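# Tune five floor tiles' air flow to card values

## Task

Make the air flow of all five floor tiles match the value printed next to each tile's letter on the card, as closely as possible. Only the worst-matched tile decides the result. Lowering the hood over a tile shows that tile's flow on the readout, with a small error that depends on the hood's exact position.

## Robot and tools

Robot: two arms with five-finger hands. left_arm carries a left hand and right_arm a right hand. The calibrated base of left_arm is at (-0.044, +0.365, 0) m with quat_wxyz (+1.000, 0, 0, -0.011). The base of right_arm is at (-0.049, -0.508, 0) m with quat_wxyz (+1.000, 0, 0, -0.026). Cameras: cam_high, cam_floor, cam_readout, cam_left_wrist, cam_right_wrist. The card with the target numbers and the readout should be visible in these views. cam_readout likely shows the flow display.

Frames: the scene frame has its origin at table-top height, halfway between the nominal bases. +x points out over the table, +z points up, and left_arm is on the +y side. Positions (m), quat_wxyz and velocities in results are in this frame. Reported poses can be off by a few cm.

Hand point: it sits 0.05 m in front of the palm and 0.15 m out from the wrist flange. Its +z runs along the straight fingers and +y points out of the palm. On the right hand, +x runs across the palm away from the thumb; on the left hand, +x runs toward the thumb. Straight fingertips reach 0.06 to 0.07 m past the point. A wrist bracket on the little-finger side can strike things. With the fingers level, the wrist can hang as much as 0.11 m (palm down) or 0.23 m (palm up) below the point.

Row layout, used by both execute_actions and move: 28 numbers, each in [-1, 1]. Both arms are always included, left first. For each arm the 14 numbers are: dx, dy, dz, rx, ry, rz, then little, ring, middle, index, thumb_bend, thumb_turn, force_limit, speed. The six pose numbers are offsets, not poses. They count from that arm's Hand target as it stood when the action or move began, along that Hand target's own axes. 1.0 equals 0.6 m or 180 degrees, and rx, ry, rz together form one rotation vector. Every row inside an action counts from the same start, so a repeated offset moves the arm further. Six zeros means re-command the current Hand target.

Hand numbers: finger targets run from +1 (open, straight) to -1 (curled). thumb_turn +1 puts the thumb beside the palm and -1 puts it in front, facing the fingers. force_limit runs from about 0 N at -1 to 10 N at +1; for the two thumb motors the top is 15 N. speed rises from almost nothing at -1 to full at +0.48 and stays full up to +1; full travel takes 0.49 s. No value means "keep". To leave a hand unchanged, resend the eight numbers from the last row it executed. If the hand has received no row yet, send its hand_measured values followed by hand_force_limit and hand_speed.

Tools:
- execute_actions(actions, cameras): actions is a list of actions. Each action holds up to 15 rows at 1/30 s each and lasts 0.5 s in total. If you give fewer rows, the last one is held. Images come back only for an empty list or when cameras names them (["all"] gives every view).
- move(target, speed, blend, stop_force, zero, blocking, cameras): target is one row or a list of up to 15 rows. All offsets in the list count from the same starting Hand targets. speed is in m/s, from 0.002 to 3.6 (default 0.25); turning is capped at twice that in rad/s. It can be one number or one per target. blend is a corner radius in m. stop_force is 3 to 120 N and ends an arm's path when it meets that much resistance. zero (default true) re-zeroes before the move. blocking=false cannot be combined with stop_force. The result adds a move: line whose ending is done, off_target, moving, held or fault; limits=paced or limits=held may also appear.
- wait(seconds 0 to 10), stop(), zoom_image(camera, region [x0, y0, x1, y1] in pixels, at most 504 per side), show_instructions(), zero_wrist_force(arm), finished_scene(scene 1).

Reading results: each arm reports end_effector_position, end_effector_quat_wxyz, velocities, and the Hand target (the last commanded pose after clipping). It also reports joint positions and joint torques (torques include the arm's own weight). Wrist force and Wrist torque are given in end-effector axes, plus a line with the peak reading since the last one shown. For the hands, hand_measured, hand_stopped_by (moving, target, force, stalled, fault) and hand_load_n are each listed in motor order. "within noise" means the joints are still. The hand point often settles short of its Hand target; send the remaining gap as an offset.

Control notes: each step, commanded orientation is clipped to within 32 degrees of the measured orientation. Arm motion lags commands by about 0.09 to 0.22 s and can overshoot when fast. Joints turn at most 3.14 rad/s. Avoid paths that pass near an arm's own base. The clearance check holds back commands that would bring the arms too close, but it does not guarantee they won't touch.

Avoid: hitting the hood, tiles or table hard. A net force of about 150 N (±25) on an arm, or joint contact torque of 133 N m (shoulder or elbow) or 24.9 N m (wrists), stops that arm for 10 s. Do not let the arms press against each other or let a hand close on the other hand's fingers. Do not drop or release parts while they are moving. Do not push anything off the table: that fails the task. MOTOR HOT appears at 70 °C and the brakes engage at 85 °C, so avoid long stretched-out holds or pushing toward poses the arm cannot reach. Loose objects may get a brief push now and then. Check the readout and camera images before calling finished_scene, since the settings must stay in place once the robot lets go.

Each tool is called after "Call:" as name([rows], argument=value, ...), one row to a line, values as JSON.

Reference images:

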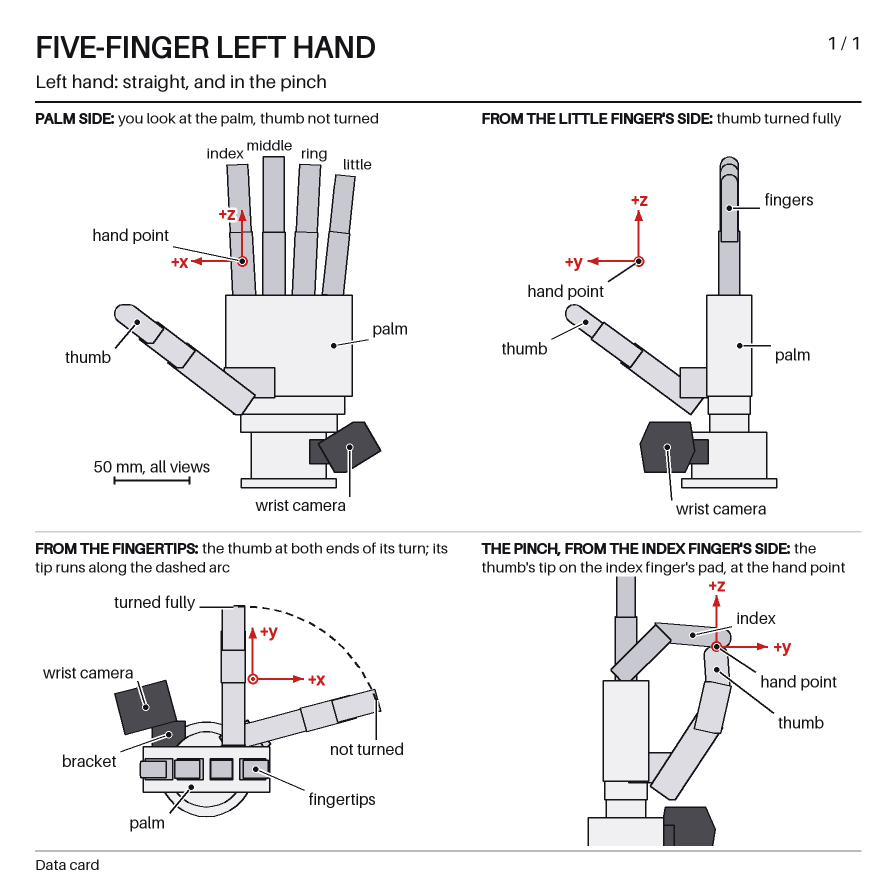

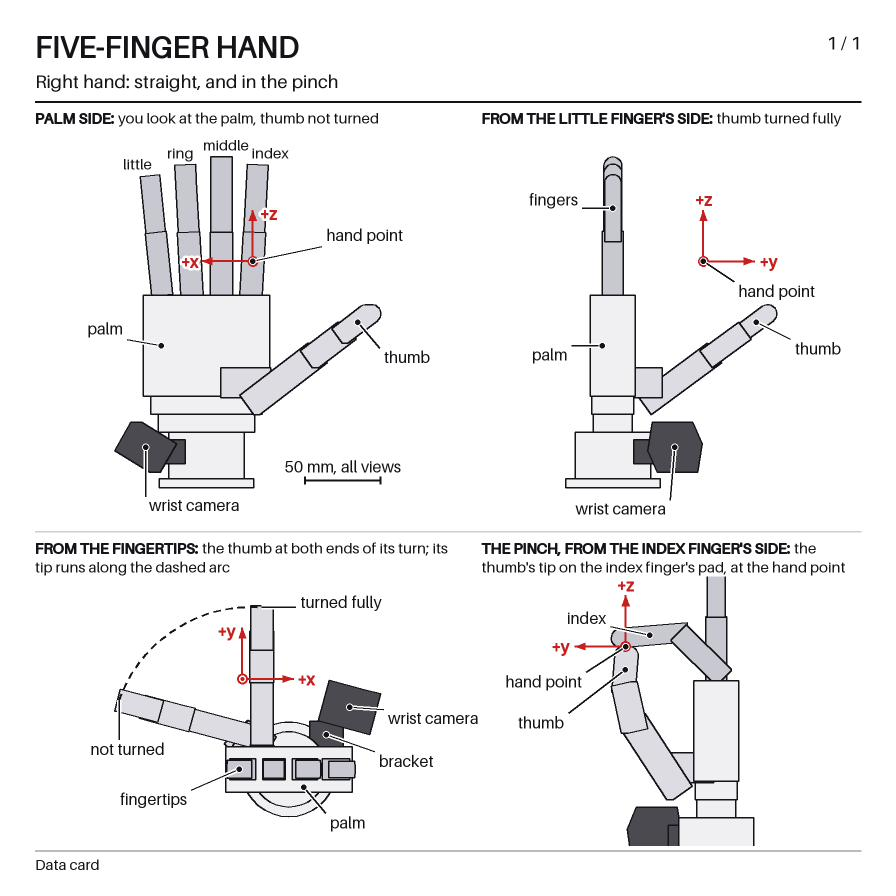

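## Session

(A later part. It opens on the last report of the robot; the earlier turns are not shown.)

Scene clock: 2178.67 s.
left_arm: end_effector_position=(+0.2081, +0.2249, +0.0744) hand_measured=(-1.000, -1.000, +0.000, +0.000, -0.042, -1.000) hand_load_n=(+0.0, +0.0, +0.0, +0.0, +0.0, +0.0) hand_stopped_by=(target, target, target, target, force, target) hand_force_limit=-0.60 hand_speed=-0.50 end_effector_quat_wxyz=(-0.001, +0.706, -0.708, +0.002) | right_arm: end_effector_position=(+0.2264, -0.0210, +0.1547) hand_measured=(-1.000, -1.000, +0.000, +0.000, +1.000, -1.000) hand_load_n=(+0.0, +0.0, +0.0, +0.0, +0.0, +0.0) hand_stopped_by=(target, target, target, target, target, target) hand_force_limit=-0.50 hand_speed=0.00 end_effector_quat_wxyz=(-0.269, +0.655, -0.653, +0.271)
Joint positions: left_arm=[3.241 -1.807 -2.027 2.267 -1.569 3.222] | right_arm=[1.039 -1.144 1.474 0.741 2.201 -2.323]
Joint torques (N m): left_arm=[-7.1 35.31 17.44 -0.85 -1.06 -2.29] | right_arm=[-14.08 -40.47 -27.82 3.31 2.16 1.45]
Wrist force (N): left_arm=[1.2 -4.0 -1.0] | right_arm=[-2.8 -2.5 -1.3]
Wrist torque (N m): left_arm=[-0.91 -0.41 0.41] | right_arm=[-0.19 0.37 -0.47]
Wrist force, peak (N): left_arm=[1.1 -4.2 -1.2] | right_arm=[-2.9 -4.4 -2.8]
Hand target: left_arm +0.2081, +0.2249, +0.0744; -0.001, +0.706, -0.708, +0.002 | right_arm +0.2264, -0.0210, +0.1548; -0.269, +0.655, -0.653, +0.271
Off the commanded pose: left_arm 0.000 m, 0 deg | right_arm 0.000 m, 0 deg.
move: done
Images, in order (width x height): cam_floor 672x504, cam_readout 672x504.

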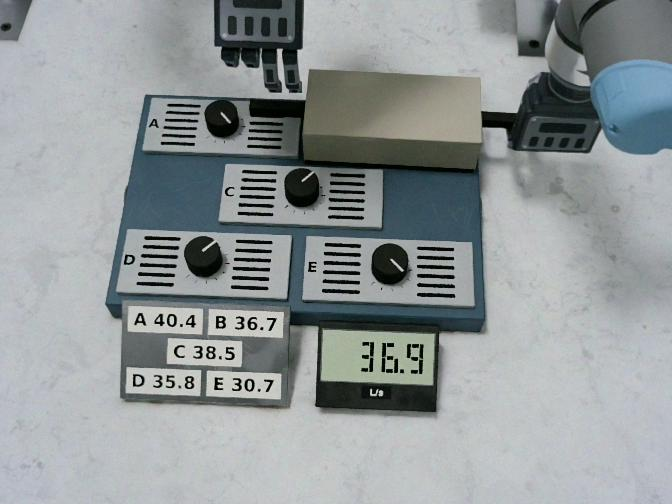

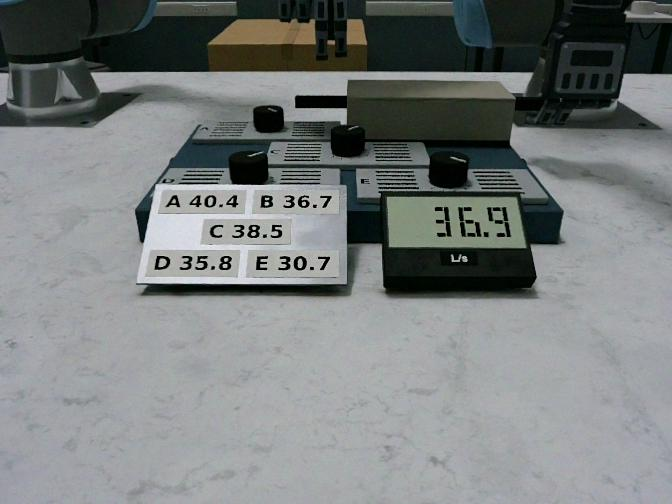

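Call:
move([
  [0,0,0,0,0,0,-1,-1,0,0,-0.3,-1,-0.6,-0.5, -0.035,-0.0587,0.1407,0.0463,-0.1476,-0.1268,-1,-1,0.2,0.2,1,-1,-0.5,0],
  [0,0,0,0,0,0,-1,-1,0,0,-0.3,-1,-0.6,-0.5, -0.0345,-0.0526,0.1346,0.0433,-0.2530,-0.2174,-1,-1,0.2,0.2,1,-1,-0.5,0],
], speed=[0.4,0.4], blend=[0.01,0], cameras=["cam_floor"])

Call:
zoom_image(camera="cam_floor", region=[190, 60, 430, 280])

Scene clock: 2194.93 s.
left_arm: end_effector_position=(+0.2081, +0.2249, +0.0744) hand_measured=(-1.000, -1.000, +0.000, +0.000, -0.042, -1.000) hand_load_n=(+0.0, +0.0, -0.5, +0.0, +0.0, +0.0) hand_stopped_by=(target, target, target, target, force, target) hand_force_limit=-0.60 hand_speed=-0.50 end_effector_quat_wxyz=(-0.001, +0.706, -0.708, +0.002) | right_arm: end_effector_position=(+0.3058, -0.0003, +0.1198) hand_measured=(-1.000, -1.000, +0.200, +0.200, +1.000, -1.000) hand_load_n=(+0.0, +0.0, +0.0, +0.0, -0.5, +0.0) hand_stopped_by=(target, target, target, target, target, target) hand_force_limit=-0.50 hand_speed=0.00 end_effector_quat_wxyz=(-0.434, +0.863, -0.231, +0.116) end_effector_velocity=(-0.001, +0.001, +0.000) end_effector_angular_velocity=(+0.001, -0.001, +0.007)
Joint positions: left_arm=[3.241 -1.807 -2.027 2.267 -1.569 3.222] | right_arm=[0.619 -1.212 1.65 0.26 1.191 -3.442]
Joint velocities: left_arm=[within noise] | right_arm=[0 0 0 0 -0.005 -0.004]
Joint torques (N m): left_arm=[-7.53 35.14 17.8 -1.66 -1.24 -2.31] | right_arm=[10.25 -34.33 -14.01 -1.13 -1.82 -1.81]
Wrist force (N): left_arm=[1.2 -3.9 -1.0] | right_arm=[-3.1 -2.9 -1.6]
Wrist torque (N m): left_arm=[-0.88 -0.41 0.41] | right_arm=[-0.21 0.39 -0.53]
Wrist force, peak (N): left_arm=[1.2 -4.1 -1.2] | right_arm=[-2.9 -3.1 -1.7]
Hand target: left_arm +0.2081, +0.2249, +0.0744; -0.001, +0.706, -0.708, +0.002 | right_arm +0.3058, -0.0003, +0.1198; -0.434, +0.863, -0.231, +0.116
Off the commanded pose: left_arm 0.000 m, 0 deg | right_arm 0.000 m, 0 deg.
move: done
Images, in order (width x height): cam_floor 672x504.

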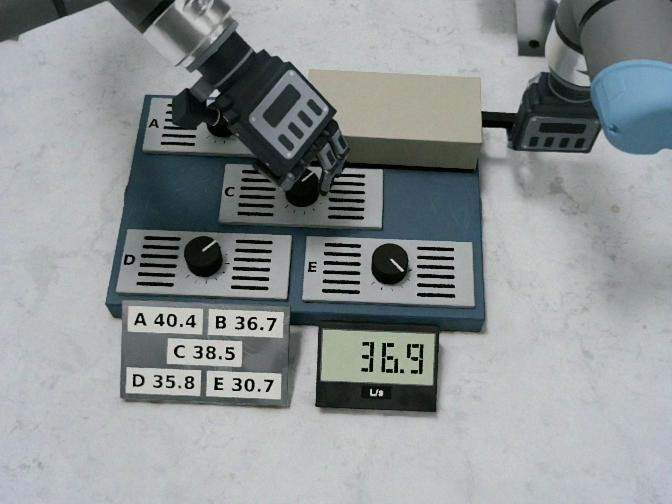

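Scaled by 2.100 from the camera's 672x504 image, which has a finer 960x720 frame.

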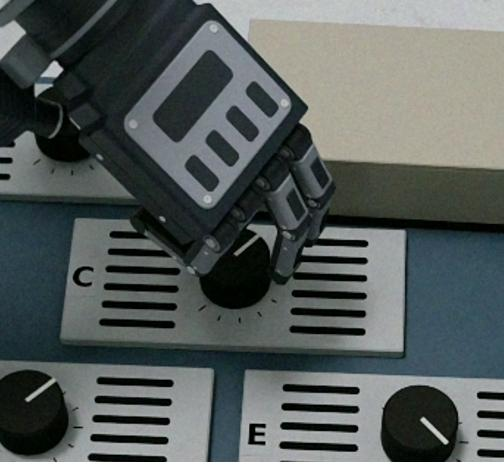

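Call:
move(target=[0,0,0,0,0,0,-1,-1,0,0,-0.3,-1,-0.6,-0.5, 0,0.0657,0.0484,0,0,0,-1,-1,0.2,0.2,1,-1,-0.5,0], speed=0.08, stop_force=8)

Call:
move(target=[0,0,0,0,0,0,-1,-1,0,0,-0.3,-1,-0.6,-0.5, 0,0,0,0,0,0,-1,-1,-0.2,-0.2,0.1,-1,-0.5,-0.7], cameras=["cam_floor"])

Call:
zoom_image(camera="cam_floor", region=[190, 60, 430, 280])

Scene clock: 2200.73 s.
left_arm: end_effector_position=(+0.2081, +0.2249, +0.0744) hand_measured=(-1.000, -1.000, +0.000, +0.000, -0.042, -1.000) hand_load_n=(+0.5, +0.0, +0.0, +0.0, +0.0, +0.0) hand_stopped_by=(target, target, target, target, force, target) hand_force_limit=-0.60 hand_speed=-0.50 end_effector_quat_wxyz=(-0.001, +0.706, -0.708, +0.002) | right_arm: end_effector_position=(+0.3056, -0.0005, +0.0708) hand_measured=(-1.000, -1.000, +0.200, +0.200, +1.000, -1.000) hand_load_n=(+0.0, +0.0, +0.0, +0.0, +0.0, +0.0) hand_stopped_by=(target, target, target, target, target, target) hand_force_limit=-0.50 hand_speed=0.00 end_effector_quat_wxyz=(-0.434, +0.863, -0.231, +0.116)
Joint positions: left_arm=[3.241 -1.807 -2.027 2.267 -1.569 3.222] | right_arm=[0.619 -1.157 1.712 0.143 1.191 -3.443]
Joint torques (N m): left_arm=[-7.57 34.25 19.14 -2.47 -1.07 -2.42] | right_arm=[-13.26 -32.13 -25.89 -0.31 -1.27 1.59]
Wrist force (N): left_arm=[1.2 -4.1 -1.0] | right_arm=[-3.1 -2.9 -1.2]
Wrist torque (N m): left_arm=[-0.92 -0.41 0.42] | right_arm=[-0.23 0.39 -0.50]
Wrist force, peak (N): left_arm=[0.9 -4.2 -1.1] | right_arm=[-2.9 -3.6 -2.0]
Hand target: left_arm +0.2081, +0.2249, +0.0744; -0.001, +0.706, -0.708, +0.002 | right_arm +0.3056, -0.0005, +0.0708; -0.434, +0.863, -0.231, +0.116
Off the commanded pose: left_arm 0.000 m, 0 deg | right_arm 0.000 m, 0 deg.
move: done

Scene clock: 2202.03 s.
left_arm: end_effector_position=(+0.2081, +0.2249, +0.0744) hand_measured=(-1.000, -1.000, +0.000, +0.000, -0.042, -1.000) hand_load_n=(+0.0, +0.0, +0.0, +0.5, +0.0, +0.0) hand_stopped_by=(target, target, target, target, force, target) hand_force_limit=-0.60 hand_speed=-0.50 end_effector_quat_wxyz=(-0.001, +0.706, -0.708, +0.002) | right_arm: end_effector_position=(+0.3056, -0.0005, +0.0708) hand_measured=(-1.000, -1.000, +0.038, -0.016, +0.564, -1.000) hand_load_n=(+0.5, +0.5, +7.0, +7.5, +6.5, +0.0) hand_stopped_by=(target, target, force, force, force, target) hand_force_limit=-0.50 hand_speed=-0.70 end_effector_quat_wxyz=(-0.434, +0.863, -0.231, +0.116)
Joint positions: left_arm=[3.241 -1.807 -2.027 2.267 -1.569 3.222] | right_arm=[0.619 -1.157 1.712 0.143 1.191 -3.443]
Joint torques (N m): left_arm=[-7.06 33.75 18.93 -2.66 -1.23 -2.35] | right_arm=[-14.89 -31.43 -10.79 3.64 1.5 1.53]
Wrist force (N): left_arm=[0.9 -3.9 -1.2] | right_arm=[-4.6 -1.5 9.2]
Wrist torque (N m): left_arm=[-0.87 -0.38 0.40] | right_arm=[-0.05 0.25 -0.45]
Wrist force, peak (N): left_arm=[1.1 -4.3 -1.1] | right_arm=[-5.1 -7.1 12.4]
Hand target: left_arm +0.2081, +0.2249, +0.0744; -0.001, +0.706, -0.708, +0.002 | right_arm +0.3056, -0.0005, +0.0708; -0.434, +0.863, -0.231, +0.116
Off the commanded pose: left_arm 0.000 m, 0 deg | right_arm 0.000 m, 0 deg.
move: done
Images, in order (width x height): cam_floor 672x504.

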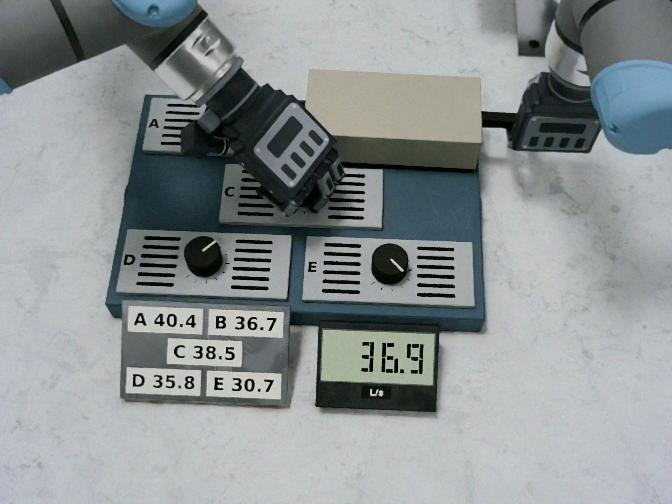

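Scaled by 2.100 from the camera's 672x504 image, which has a finer 960x720 frame.

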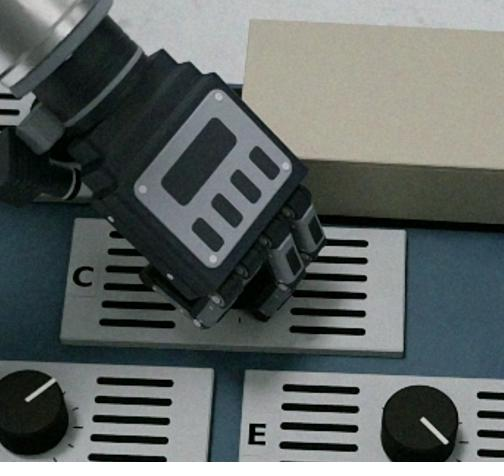

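Call:
move(target=[0,0,0,0,0,0,-1,-1,0,0,-0.3,-1,-0.6,-0.5, 0.00657,-0.00284,0.00386,0,0.08944,0.06589,-1,-1,-0.2,-0.2,0.1,-1,-0.5,-0.7], speed=0.2, cameras=["cam_readout"])

Call:
move(target=[0,0,0,0,0,0,-1,-1,0,0,-0.3,-1,-0.6,-0.5, 0,0,0,0,0,0,-1,-1,0.25,0.25,1,-1,-0.5,0.2], cameras=["cam_readout"])

Call:
move(target=[0,0,0,0,0,0,-1,-1,0,0,-0.3,-1,-0.6,-0.5, 0,-0.1073,-0.0791,0,0,0,-1,-1,0.25,0.25,1,-1,-0.5,0.2], speed=0.25, cameras=["cam_readout","cam_floor"])

Call:
zoom_image(camera="cam_floor", region=[190, 60, 430, 280])

Scene clock: 2209.53 s.
left_arm: end_effector_position=(+0.2081, +0.2249, +0.0744) hand_measured=(-1.000, -1.000, +0.000, +0.000, -0.042, -1.000) hand_load_n=(+0.0, +0.0, +0.0, +0.5, +0.0, +0.0) hand_stopped_by=(target, target, target, target, force, target) hand_force_limit=-0.60 hand_speed=-0.50 end_effector_quat_wxyz=(-0.001, +0.706, -0.708, +0.002) | right_arm: end_effector_position=(+0.3104, +0.0001, +0.0708) hand_measured=(-1.000, -1.000, +0.040, -0.014, +0.564, -1.000) hand_load_n=(+0.0, +0.0, +8.0, +14.0, +3.0, +1.5) hand_stopped_by=(target, target, force, force, force, target) hand_force_limit=-0.50 hand_speed=-0.70 end_effector_quat_wxyz=(-0.407, +0.810, -0.377, +0.190)
Joint positions: left_arm=[3.241 -1.807 -2.027 2.267 -1.569 3.222] | right_arm=[0.735 -1.18 1.736 0.084 1.559 -3.152]
Joint torques (N m): left_arm=[-7.11 34.69 18.2 -3.39 -1.05 -2.03] | right_arm=[-14.8 -35.77 -4.84 6.94 3.51 0.87]
Wrist force (N): left_arm=[0.9 -4.0 -1.2] | right_arm=[-10.6 -12.0 13.7]
Wrist torque (N m): left_arm=[-0.89 -0.38 0.40] | right_arm=[-0.31 0.15 -0.44]
Wrist force, peak (N): left_arm=[0.9 -4.2 -1.2] | right_arm=[-15.2 -11.3 19.4]
Hand target: left_arm +0.2081, +0.2249, +0.0744; -0.001, +0.706, -0.708, +0.002 | right_arm +0.3105, +0.0000, +0.0708; -0.407, +0.810, -0.377, +0.190
Off the commanded pose: left_arm 0.000 m, 0 deg | right_arm 0.000 m, 0 deg.
move: done
Images, in order (width x height): cam_readout 672x504.

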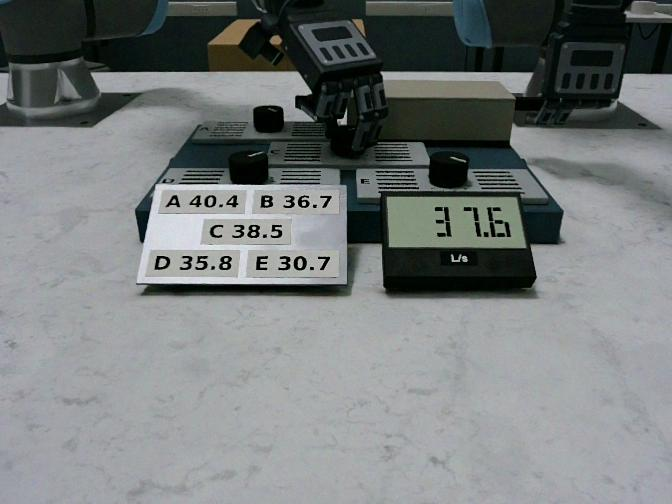

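Scene clock: 2210.07 s.
left_arm: end_effector_position=(+0.2081, +0.2249, +0.0744) hand_measured=(-1.000, -1.000, +0.000, +0.000, -0.042, -1.000) hand_load_n=(+0.0, +0.0, +0.0, +0.0, +0.0, +0.0) hand_stopped_by=(target, target, target, target, force, target) hand_force_limit=-0.60 hand_speed=-0.50 end_effector_quat_wxyz=(-0.001, +0.706, -0.708, +0.002) | right_arm: end_effector_position=(+0.3104, +0.0000, +0.0707) hand_measured=(-1.000, -1.000, +0.250, +0.250, +1.000, -1.000) hand_load_n=(+0.0, +0.0, +0.0, +0.0, +0.0, +0.0) hand_stopped_by=(target, target, target, target, target, target) hand_force_limit=-0.50 hand_speed=0.20 end_effector_quat_wxyz=(-0.407, +0.810, -0.377, +0.190)
Joint positions: left_arm=[3.241 -1.807 -2.027 2.267 -1.569 3.222] | right_arm=[0.735 -1.18 1.737 0.084 1.559 -3.152]
Joint torques (N m): left_arm=[-7.05 34.07 18.39 -3.23 -1.11 -2.37] | right_arm=[-14.3 -38.5 -19.76 -2.24 -1.23 1.78]
Wrist force (N): left_arm=[1.2 -3.9 -1.1] | right_arm=[-2.9 -2.7 -1.0]
Wrist torque (N m): left_arm=[-0.88 -0.41 0.41] | right_arm=[-0.24 0.36 -0.38]
Wrist force, peak (N): left_arm=[1.1 -4.2 -1.0] | right_arm=[-11.1 -11.7 14.4]
Hand target: left_arm +0.2081, +0.2249, +0.0744; -0.001, +0.706, -0.708, +0.002 | right_arm +0.3105, +0.0000, +0.0708; -0.407, +0.810, -0.377, +0.190
Off the commanded pose: left_arm 0.000 m, 0 deg | right_arm 0.000 m, 0 deg.
move: done
Images, in order (width x height): cam_readout 672x504.

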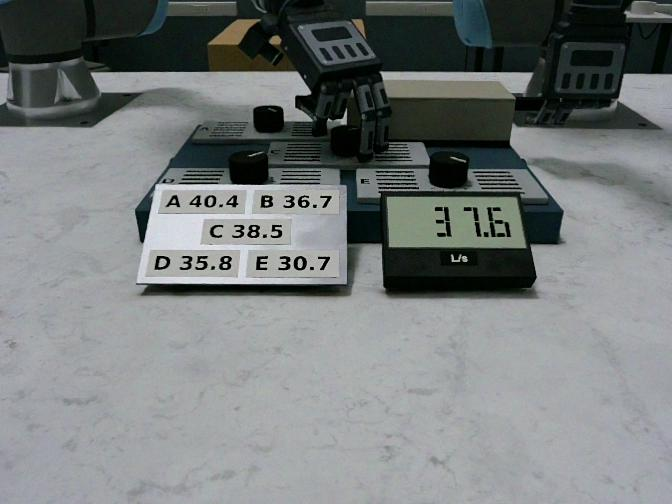

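Scene clock: 2210.93 s.
left_arm: end_effector_position=(+0.2081, +0.2249, +0.0744) hand_measured=(-1.000, -1.000, +0.000, +0.000, -0.042, -1.000) hand_load_n=(+0.0, +0.0, +0.0, +0.0, +0.0, +0.0) hand_stopped_by=(target, target, target, target, force, target) hand_force_limit=-0.60 hand_speed=-0.50 end_effector_quat_wxyz=(-0.001, +0.706, -0.708, +0.002) | right_arm: end_effector_position=(+0.3107, +0.0003, +0.1507) hand_measured=(-1.000, -1.000, +0.250, +0.250, +1.000, -1.000) hand_load_n=(+0.5, +0.0, +0.0, +0.0, +0.0, +0.0) hand_stopped_by=(target, target, target, target, target, target) hand_force_limit=-0.50 hand_speed=0.20 end_effector_quat_wxyz=(-0.407, +0.810, -0.377, +0.190)
Joint positions: left_arm=[3.241 -1.807 -2.027 2.267 -1.569 3.222] | right_arm=[0.735 -1.263 1.626 0.277 1.559 -3.152]
Joint torques (N m): left_arm=[-6.48 34.3 18.21 -3.48 -1.14 -2.18] | right_arm=[14.19 -37.46 -26.38 0.95 1.42 -1.43]
Wrist force (N): left_arm=[1.0 -4.0 -1.2] | right_arm=[-2.8 -3.0 -1.3]
Wrist torque (N m): left_arm=[-0.89 -0.38 0.40] | right_arm=[-0.25 0.34 -0.38]
Wrist force, peak (N): left_arm=[1.2 -4.1 -1.2] | right_arm=[-3.0 -4.5 -2.3]
Hand target: left_arm +0.2081, +0.2249, +0.0744; -0.001, +0.706, -0.708, +0.002 | right_arm +0.3107, +0.0003, +0.1508; -0.407, +0.810, -0.377, +0.190
Off the commanded pose: left_arm 0.000 m, 0 deg | right_arm 0.000 m, 0 deg.
move: done
Images, in order (width x height): cam_floor 672x504, cam_readout 672x504.

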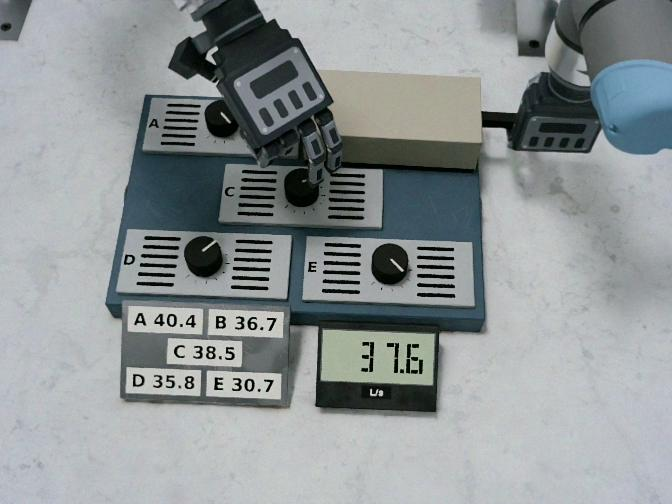

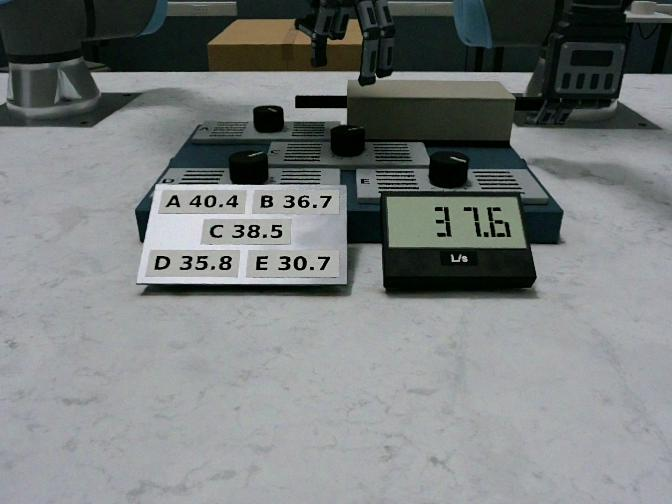

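Scaled by 2.100 from the camera's 672x504 image, which has a finer 960x720 frame.

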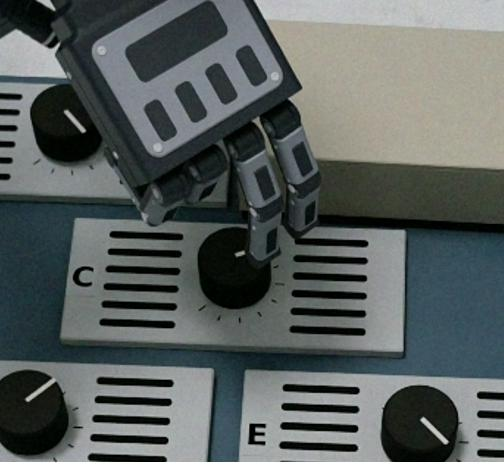

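Call:
move(target=[0,0,0,0,0,0,-1,-1,0,0,-0.3,-1,-0.6,-0.5, -0.0631,0.0719,-0.1091,-0.0458,0.1687,0.1449,-1,-1,0,0,1,-1,-0.5,0], speed=0.4)

Call:
move([
  [0,0,0,0,0,0,-1,-1,0,0,-0.3,-1,-0.6,-0.5, 0,0.0863,0.0863,0,0,0,-1,-1,0,0,1,-1,-0.5,0],
  [0,0,0,0,0,0,-1,-1,0,0,-0.3,-1,-0.6,-0.5, 0,0.0998,0.0998,0,0,0,-1,-1,0,0,1,-1,-0.5,0],
  [0,0,0,0,0,0,-1,-1,0,0,-0.3,-1,-0.6,-0.5, 0,0.107,0.088,-0.125,0,0,-1,-1,0,0,1,-1,-0.5,0],
  [0,0,0,0,0,0,-1,-1,0,0,-0.3,-1,-0.6,-0.5, 0,0.1138,0.0759,-0.25,0,0,-1,-1,0,0,1,-1,-0.5,0],
  [0,0,0,0,0,0,-1,-1,0,0,-0.3,-1,-0.6,-0.5, 0,0.1138,0.0759,-0.25,0,0,-1,-1,0,0,-0.3,-1,-0.6,-0.5],
], speed=[0.25,0.1,0.15,0.15,0.1], blend=[0.003,0.001,0.002,0,0], cameras=["cam_readout","cam_floor"])

Call:
zoom_image(camera="cam_floor", region=[190, 60, 505, 280])

Scene clock: 2232.53 s.
left_arm: end_effector_position=(+0.2081, +0.2249, +0.0744) hand_measured=(-1.000, -1.000, +0.000, +0.000, -0.042, -1.000) hand_load_n=(+0.0, +0.0, +0.0, +0.0, +0.0, +0.0) hand_stopped_by=(target, target, target, target, force, target) hand_force_limit=-0.60 hand_speed=-0.50 end_effector_quat_wxyz=(-0.001, +0.706, -0.708, +0.002) | right_arm: end_effector_position=(+0.2264, -0.0210, +0.1552) hand_measured=(-1.000, -1.000, +0.000, +0.000, +1.000, -1.000) hand_load_n=(+0.0, +0.0, +0.0, +0.0, +0.0, +0.0) hand_stopped_by=(target, target, target, target, target, target) hand_force_limit=-0.50 hand_speed=0.00 end_effector_quat_wxyz=(-0.269, +0.655, -0.652, +0.271) end_effector_velocity=(+0.000, -0.001, +0.000) end_effector_angular_velocity=(-0.001, +0.001, -0.004)
Joint positions: left_arm=[3.241 -1.807 -2.027 2.267 -1.569 3.222] | right_arm=[1.039 -1.145 1.474 0.742 2.201 -2.324]
Joint velocities: left_arm=[within noise] | right_arm=[0 0 0 0.003 0.002 0.005]
Joint torques (N m): left_arm=[-6.39 34.58 18.36 -4.07 -1.17 -2.28] | right_arm=[-11.14 -30.63 -18.37 3.34 2.08 2.14]
Wrist force (N): left_arm=[0.9 -3.9 -1.1] | right_arm=[-2.8 -2.6 -1.3]
Wrist torque (N m): left_arm=[-0.89 -0.37 0.40] | right_arm=[-0.21 0.37 -0.39]
Wrist force, peak (N): left_arm=[0.9 -4.3 -1.2] | right_arm=[-2.9 -3.1 -1.3]
Hand target: left_arm +0.2081, +0.2249, +0.0744; -0.001, +0.706, -0.708, +0.002 | right_arm +0.2264, -0.0211, +0.1552; -0.269, +0.655, -0.653, +0.271
Off the commanded pose: left_arm 0.000 m, 0 deg | right_arm 0.000 m, 0 deg.
move: done

Scene clock: 2237.67 s.
left_arm: end_effector_position=(+0.2081, +0.2249, +0.0744) hand_measured=(-1.000, -1.000, +0.000, +0.000, -0.042, -1.000) hand_load_n=(+0.0, +0.0, +0.0, +0.5, +0.0, +0.0) hand_stopped_by=(target, target, target, target, force, target) hand_force_limit=-0.60 hand_speed=-0.50 end_effector_quat_wxyz=(-0.001, +0.706, -0.708, +0.002) | right_arm: end_effector_position=(+0.2101, -0.0214, +0.0748) hand_measured=(-1.000, -1.000, +0.000, +0.000, +0.054, -1.000) hand_load_n=(+0.0, -0.5, +0.0, +0.0, +3.0, +0.0) hand_stopped_by=(target, target, target, target, force, target) hand_force_limit=-0.60 hand_speed=-0.50 end_effector_quat_wxyz=(+0.002, +0.708, -0.707, +0.001)
Joint positions: left_arm=[3.241 -1.807 -2.027 2.267 -1.569 3.222] | right_arm=[0.769 -0.847 1.257 1.165 1.572 -2.425]
Joint torques (N m): left_arm=[-6.22 34.52 18.9 -4.51 -1.37 -2.24] | right_arm=[13.47 -37.72 -10.74 3.28 -0.95 2.34]
Wrist force (N): left_arm=[1.2 -3.9 -0.9] | right_arm=[-0.9 -1.1 -4.4]
Wrist torque (N m): left_arm=[-0.89 -0.41 0.41] | right_arm=[-0.07 0.44 -0.29]
Wrist force, peak (N): left_arm=[0.9 -4.3 -1.1] | right_arm=[-2.6 -5.0 -4.4]
Hand target: left_arm +0.2081, +0.2249, +0.0744; -0.001, +0.706, -0.708, +0.002 | right_arm +0.2101, -0.0215, +0.0748; +0.002, +0.708, -0.707, +0.001
Off the commanded pose: left_arm 0.000 m, 0 deg | right_arm 0.000 m, 0 deg.
move: done
Images, in order (width x height): cam_floor 672x504, cam_readout 672x504.

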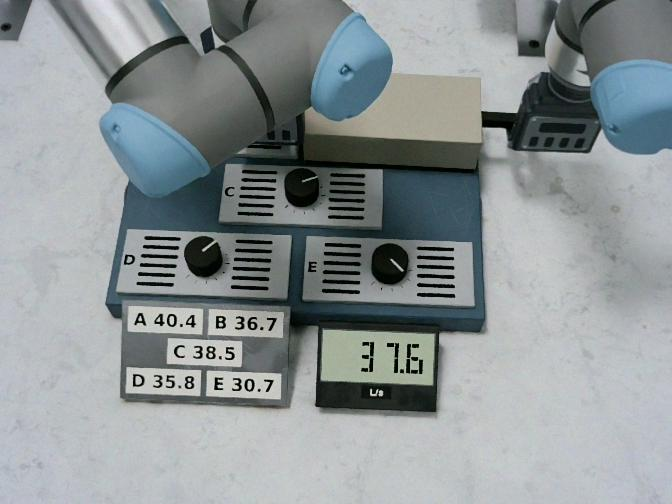

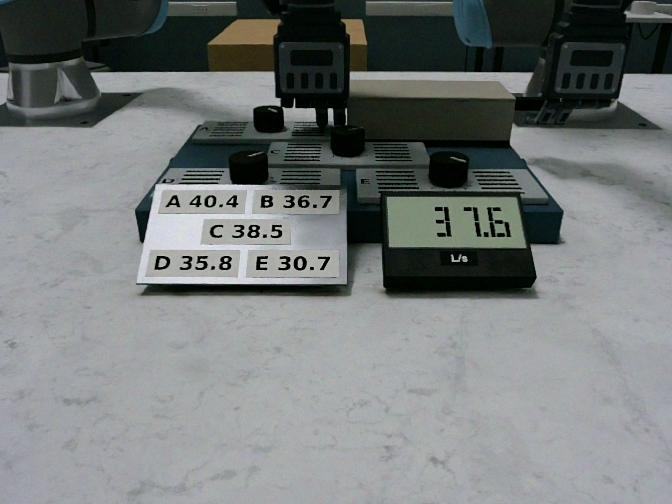

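Scaled by 1.600 from the camera's 672x504 image, which has a finer 960x720 frame.

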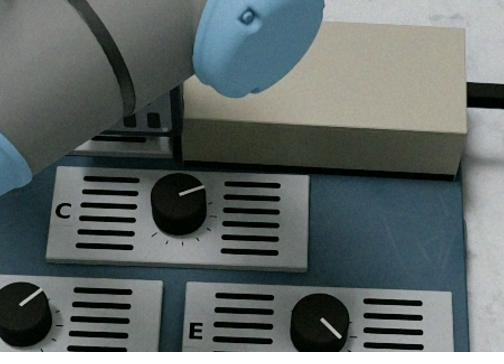

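Call:
move([
  [0,0,-0.09,0,0,0,-1,-1,0,0,-0.3,-1,-0.6,-0.5, 0,0,-0.09,0,0,0,-1,-1,0,0,-0.3,-1,-0.6,-0.5],
  [0.1593,-0.1417,-0.09,0,0,0,-1,-1,0,0,-0.3,-1,-0.6,-0.5, 0.1593,-0.1497,-0.09,0,0,0,-1,-1,0,0,-0.3,-1,-0.6,-0.5],
  [0.1593,-0.1417,-0.015,0,0,0,-1,-1,0,0,-0.3,-1,-0.6,-0.5, 0.1593,-0.1497,-0.015,0,0,0,-1,-1,0,0,-0.3,-1,-0.6,-0.5],
  [0.1593,-0.1417,0,0,0,0,-1,-1,0,0,-0.3,-1,-0.6,-0.5, 0.1593,-0.1497,0,0,0,0,-1,-1,0,0,-0.3,-1,-0.6,-0.5],
], speed=[0.15,0.2,0.15,0.04], blend=[0.01,0.01,0.001,0], cameras=["cam_readout","cam_floor"])

Call:
zoom_image(camera="cam_floor", region=[190, 120, 430, 280])

Scene clock: 2250.60 s.
left_arm: end_effector_position=(+0.2928, +0.1291, +0.0747) hand_measured=(-1.000, -1.000, +0.000, +0.000, -0.042, -1.000) hand_load_n=(+0.0, +0.0, +0.0, +0.0, -0.5, +0.0) hand_stopped_by=(target, target, target, target, force, target) hand_force_limit=-0.60 hand_speed=-0.50 end_effector_quat_wxyz=(-0.001, +0.706, -0.708, +0.002) end_effector_velocity=(+0.000, +0.000, +0.002) end_effector_angular_velocity=(+0.001, +0.002, +0.000) | right_arm: end_effector_position=(+0.3001, -0.1169, +0.0748) hand_measured=(-1.000, -1.000, +0.000, +0.000, +0.056, -1.000) hand_load_n=(+0.0, -2.5, +0.0, +0.0, +5.0, +0.5) hand_stopped_by=(target, target, target, target, force, target) hand_force_limit=-0.60 hand_speed=-0.50 end_effector_quat_wxyz=(+0.002, +0.708, -0.707, +0.001) end_effector_velocity=(-0.001, -0.001, +0.001) end_effector_angular_velocity=(-0.002, +0.004, +0.000)
Joint positions: left_arm=[2.989 -2.052 -1.667 2.151 -1.57 2.969] | right_arm=[0.527 -0.873 1.303 1.145 1.573 -2.667]
Joint velocities: left_arm=[0 0.002 0.002 -0.007 0 0] | right_arm=[0 0 0 0.005 0 0]
Joint torques (N m): left_arm=[-7.11 45.73 19.53 -4.49 1.42 -2.43] | right_arm=[-14.14 -46.48 -24.24 4.45 -0.59 -1.61]
Wrist force (N): left_arm=[0.7 -3.9 -1.5] | right_arm=[-3.1 -3.1 -7.5]
Wrist torque (N m): left_arm=[-0.85 -0.36 0.40] | right_arm=[-0.06 0.60 -0.53]
Wrist force, peak (N): left_arm=[-3.7 -4.9 5.6] | right_arm=[-2.6 -4.3 -12.9]
Hand target: left_arm +0.2929, +0.1291, +0.0749; -0.001, +0.706, -0.708, +0.002 | right_arm +0.3001, -0.1169, +0.0749; +0.002, +0.708, -0.707, +0.001
Off the commanded pose: left_arm 0.000 m, 0 deg | right_arm 0.000 m, 0 deg.
move: done
Images, in order (width x height): cam_floor 672x504, cam_readout 672x504.

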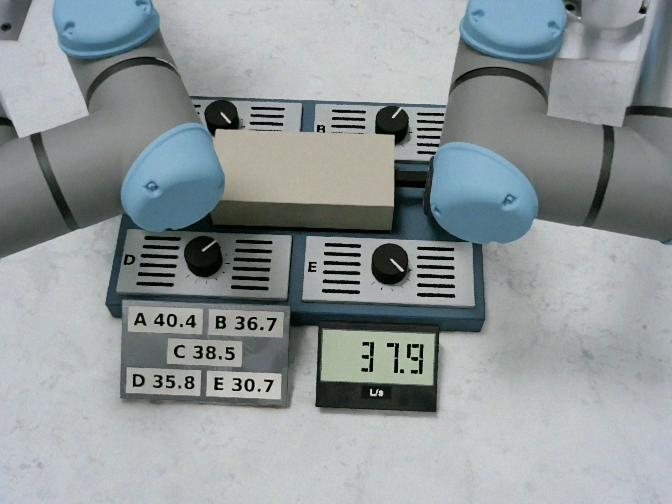

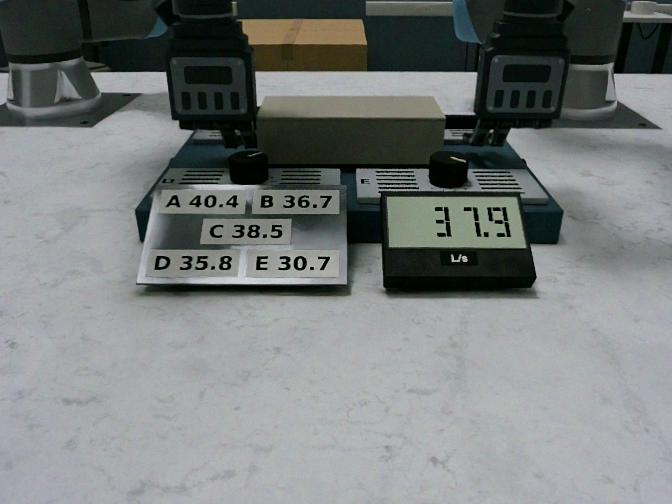

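Scaled by 2.100 from the camera's 672x504 image, which has a finer 960x720 frame.

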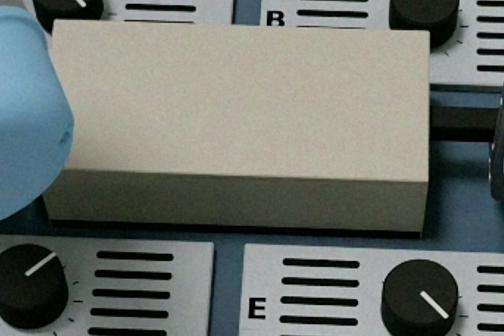

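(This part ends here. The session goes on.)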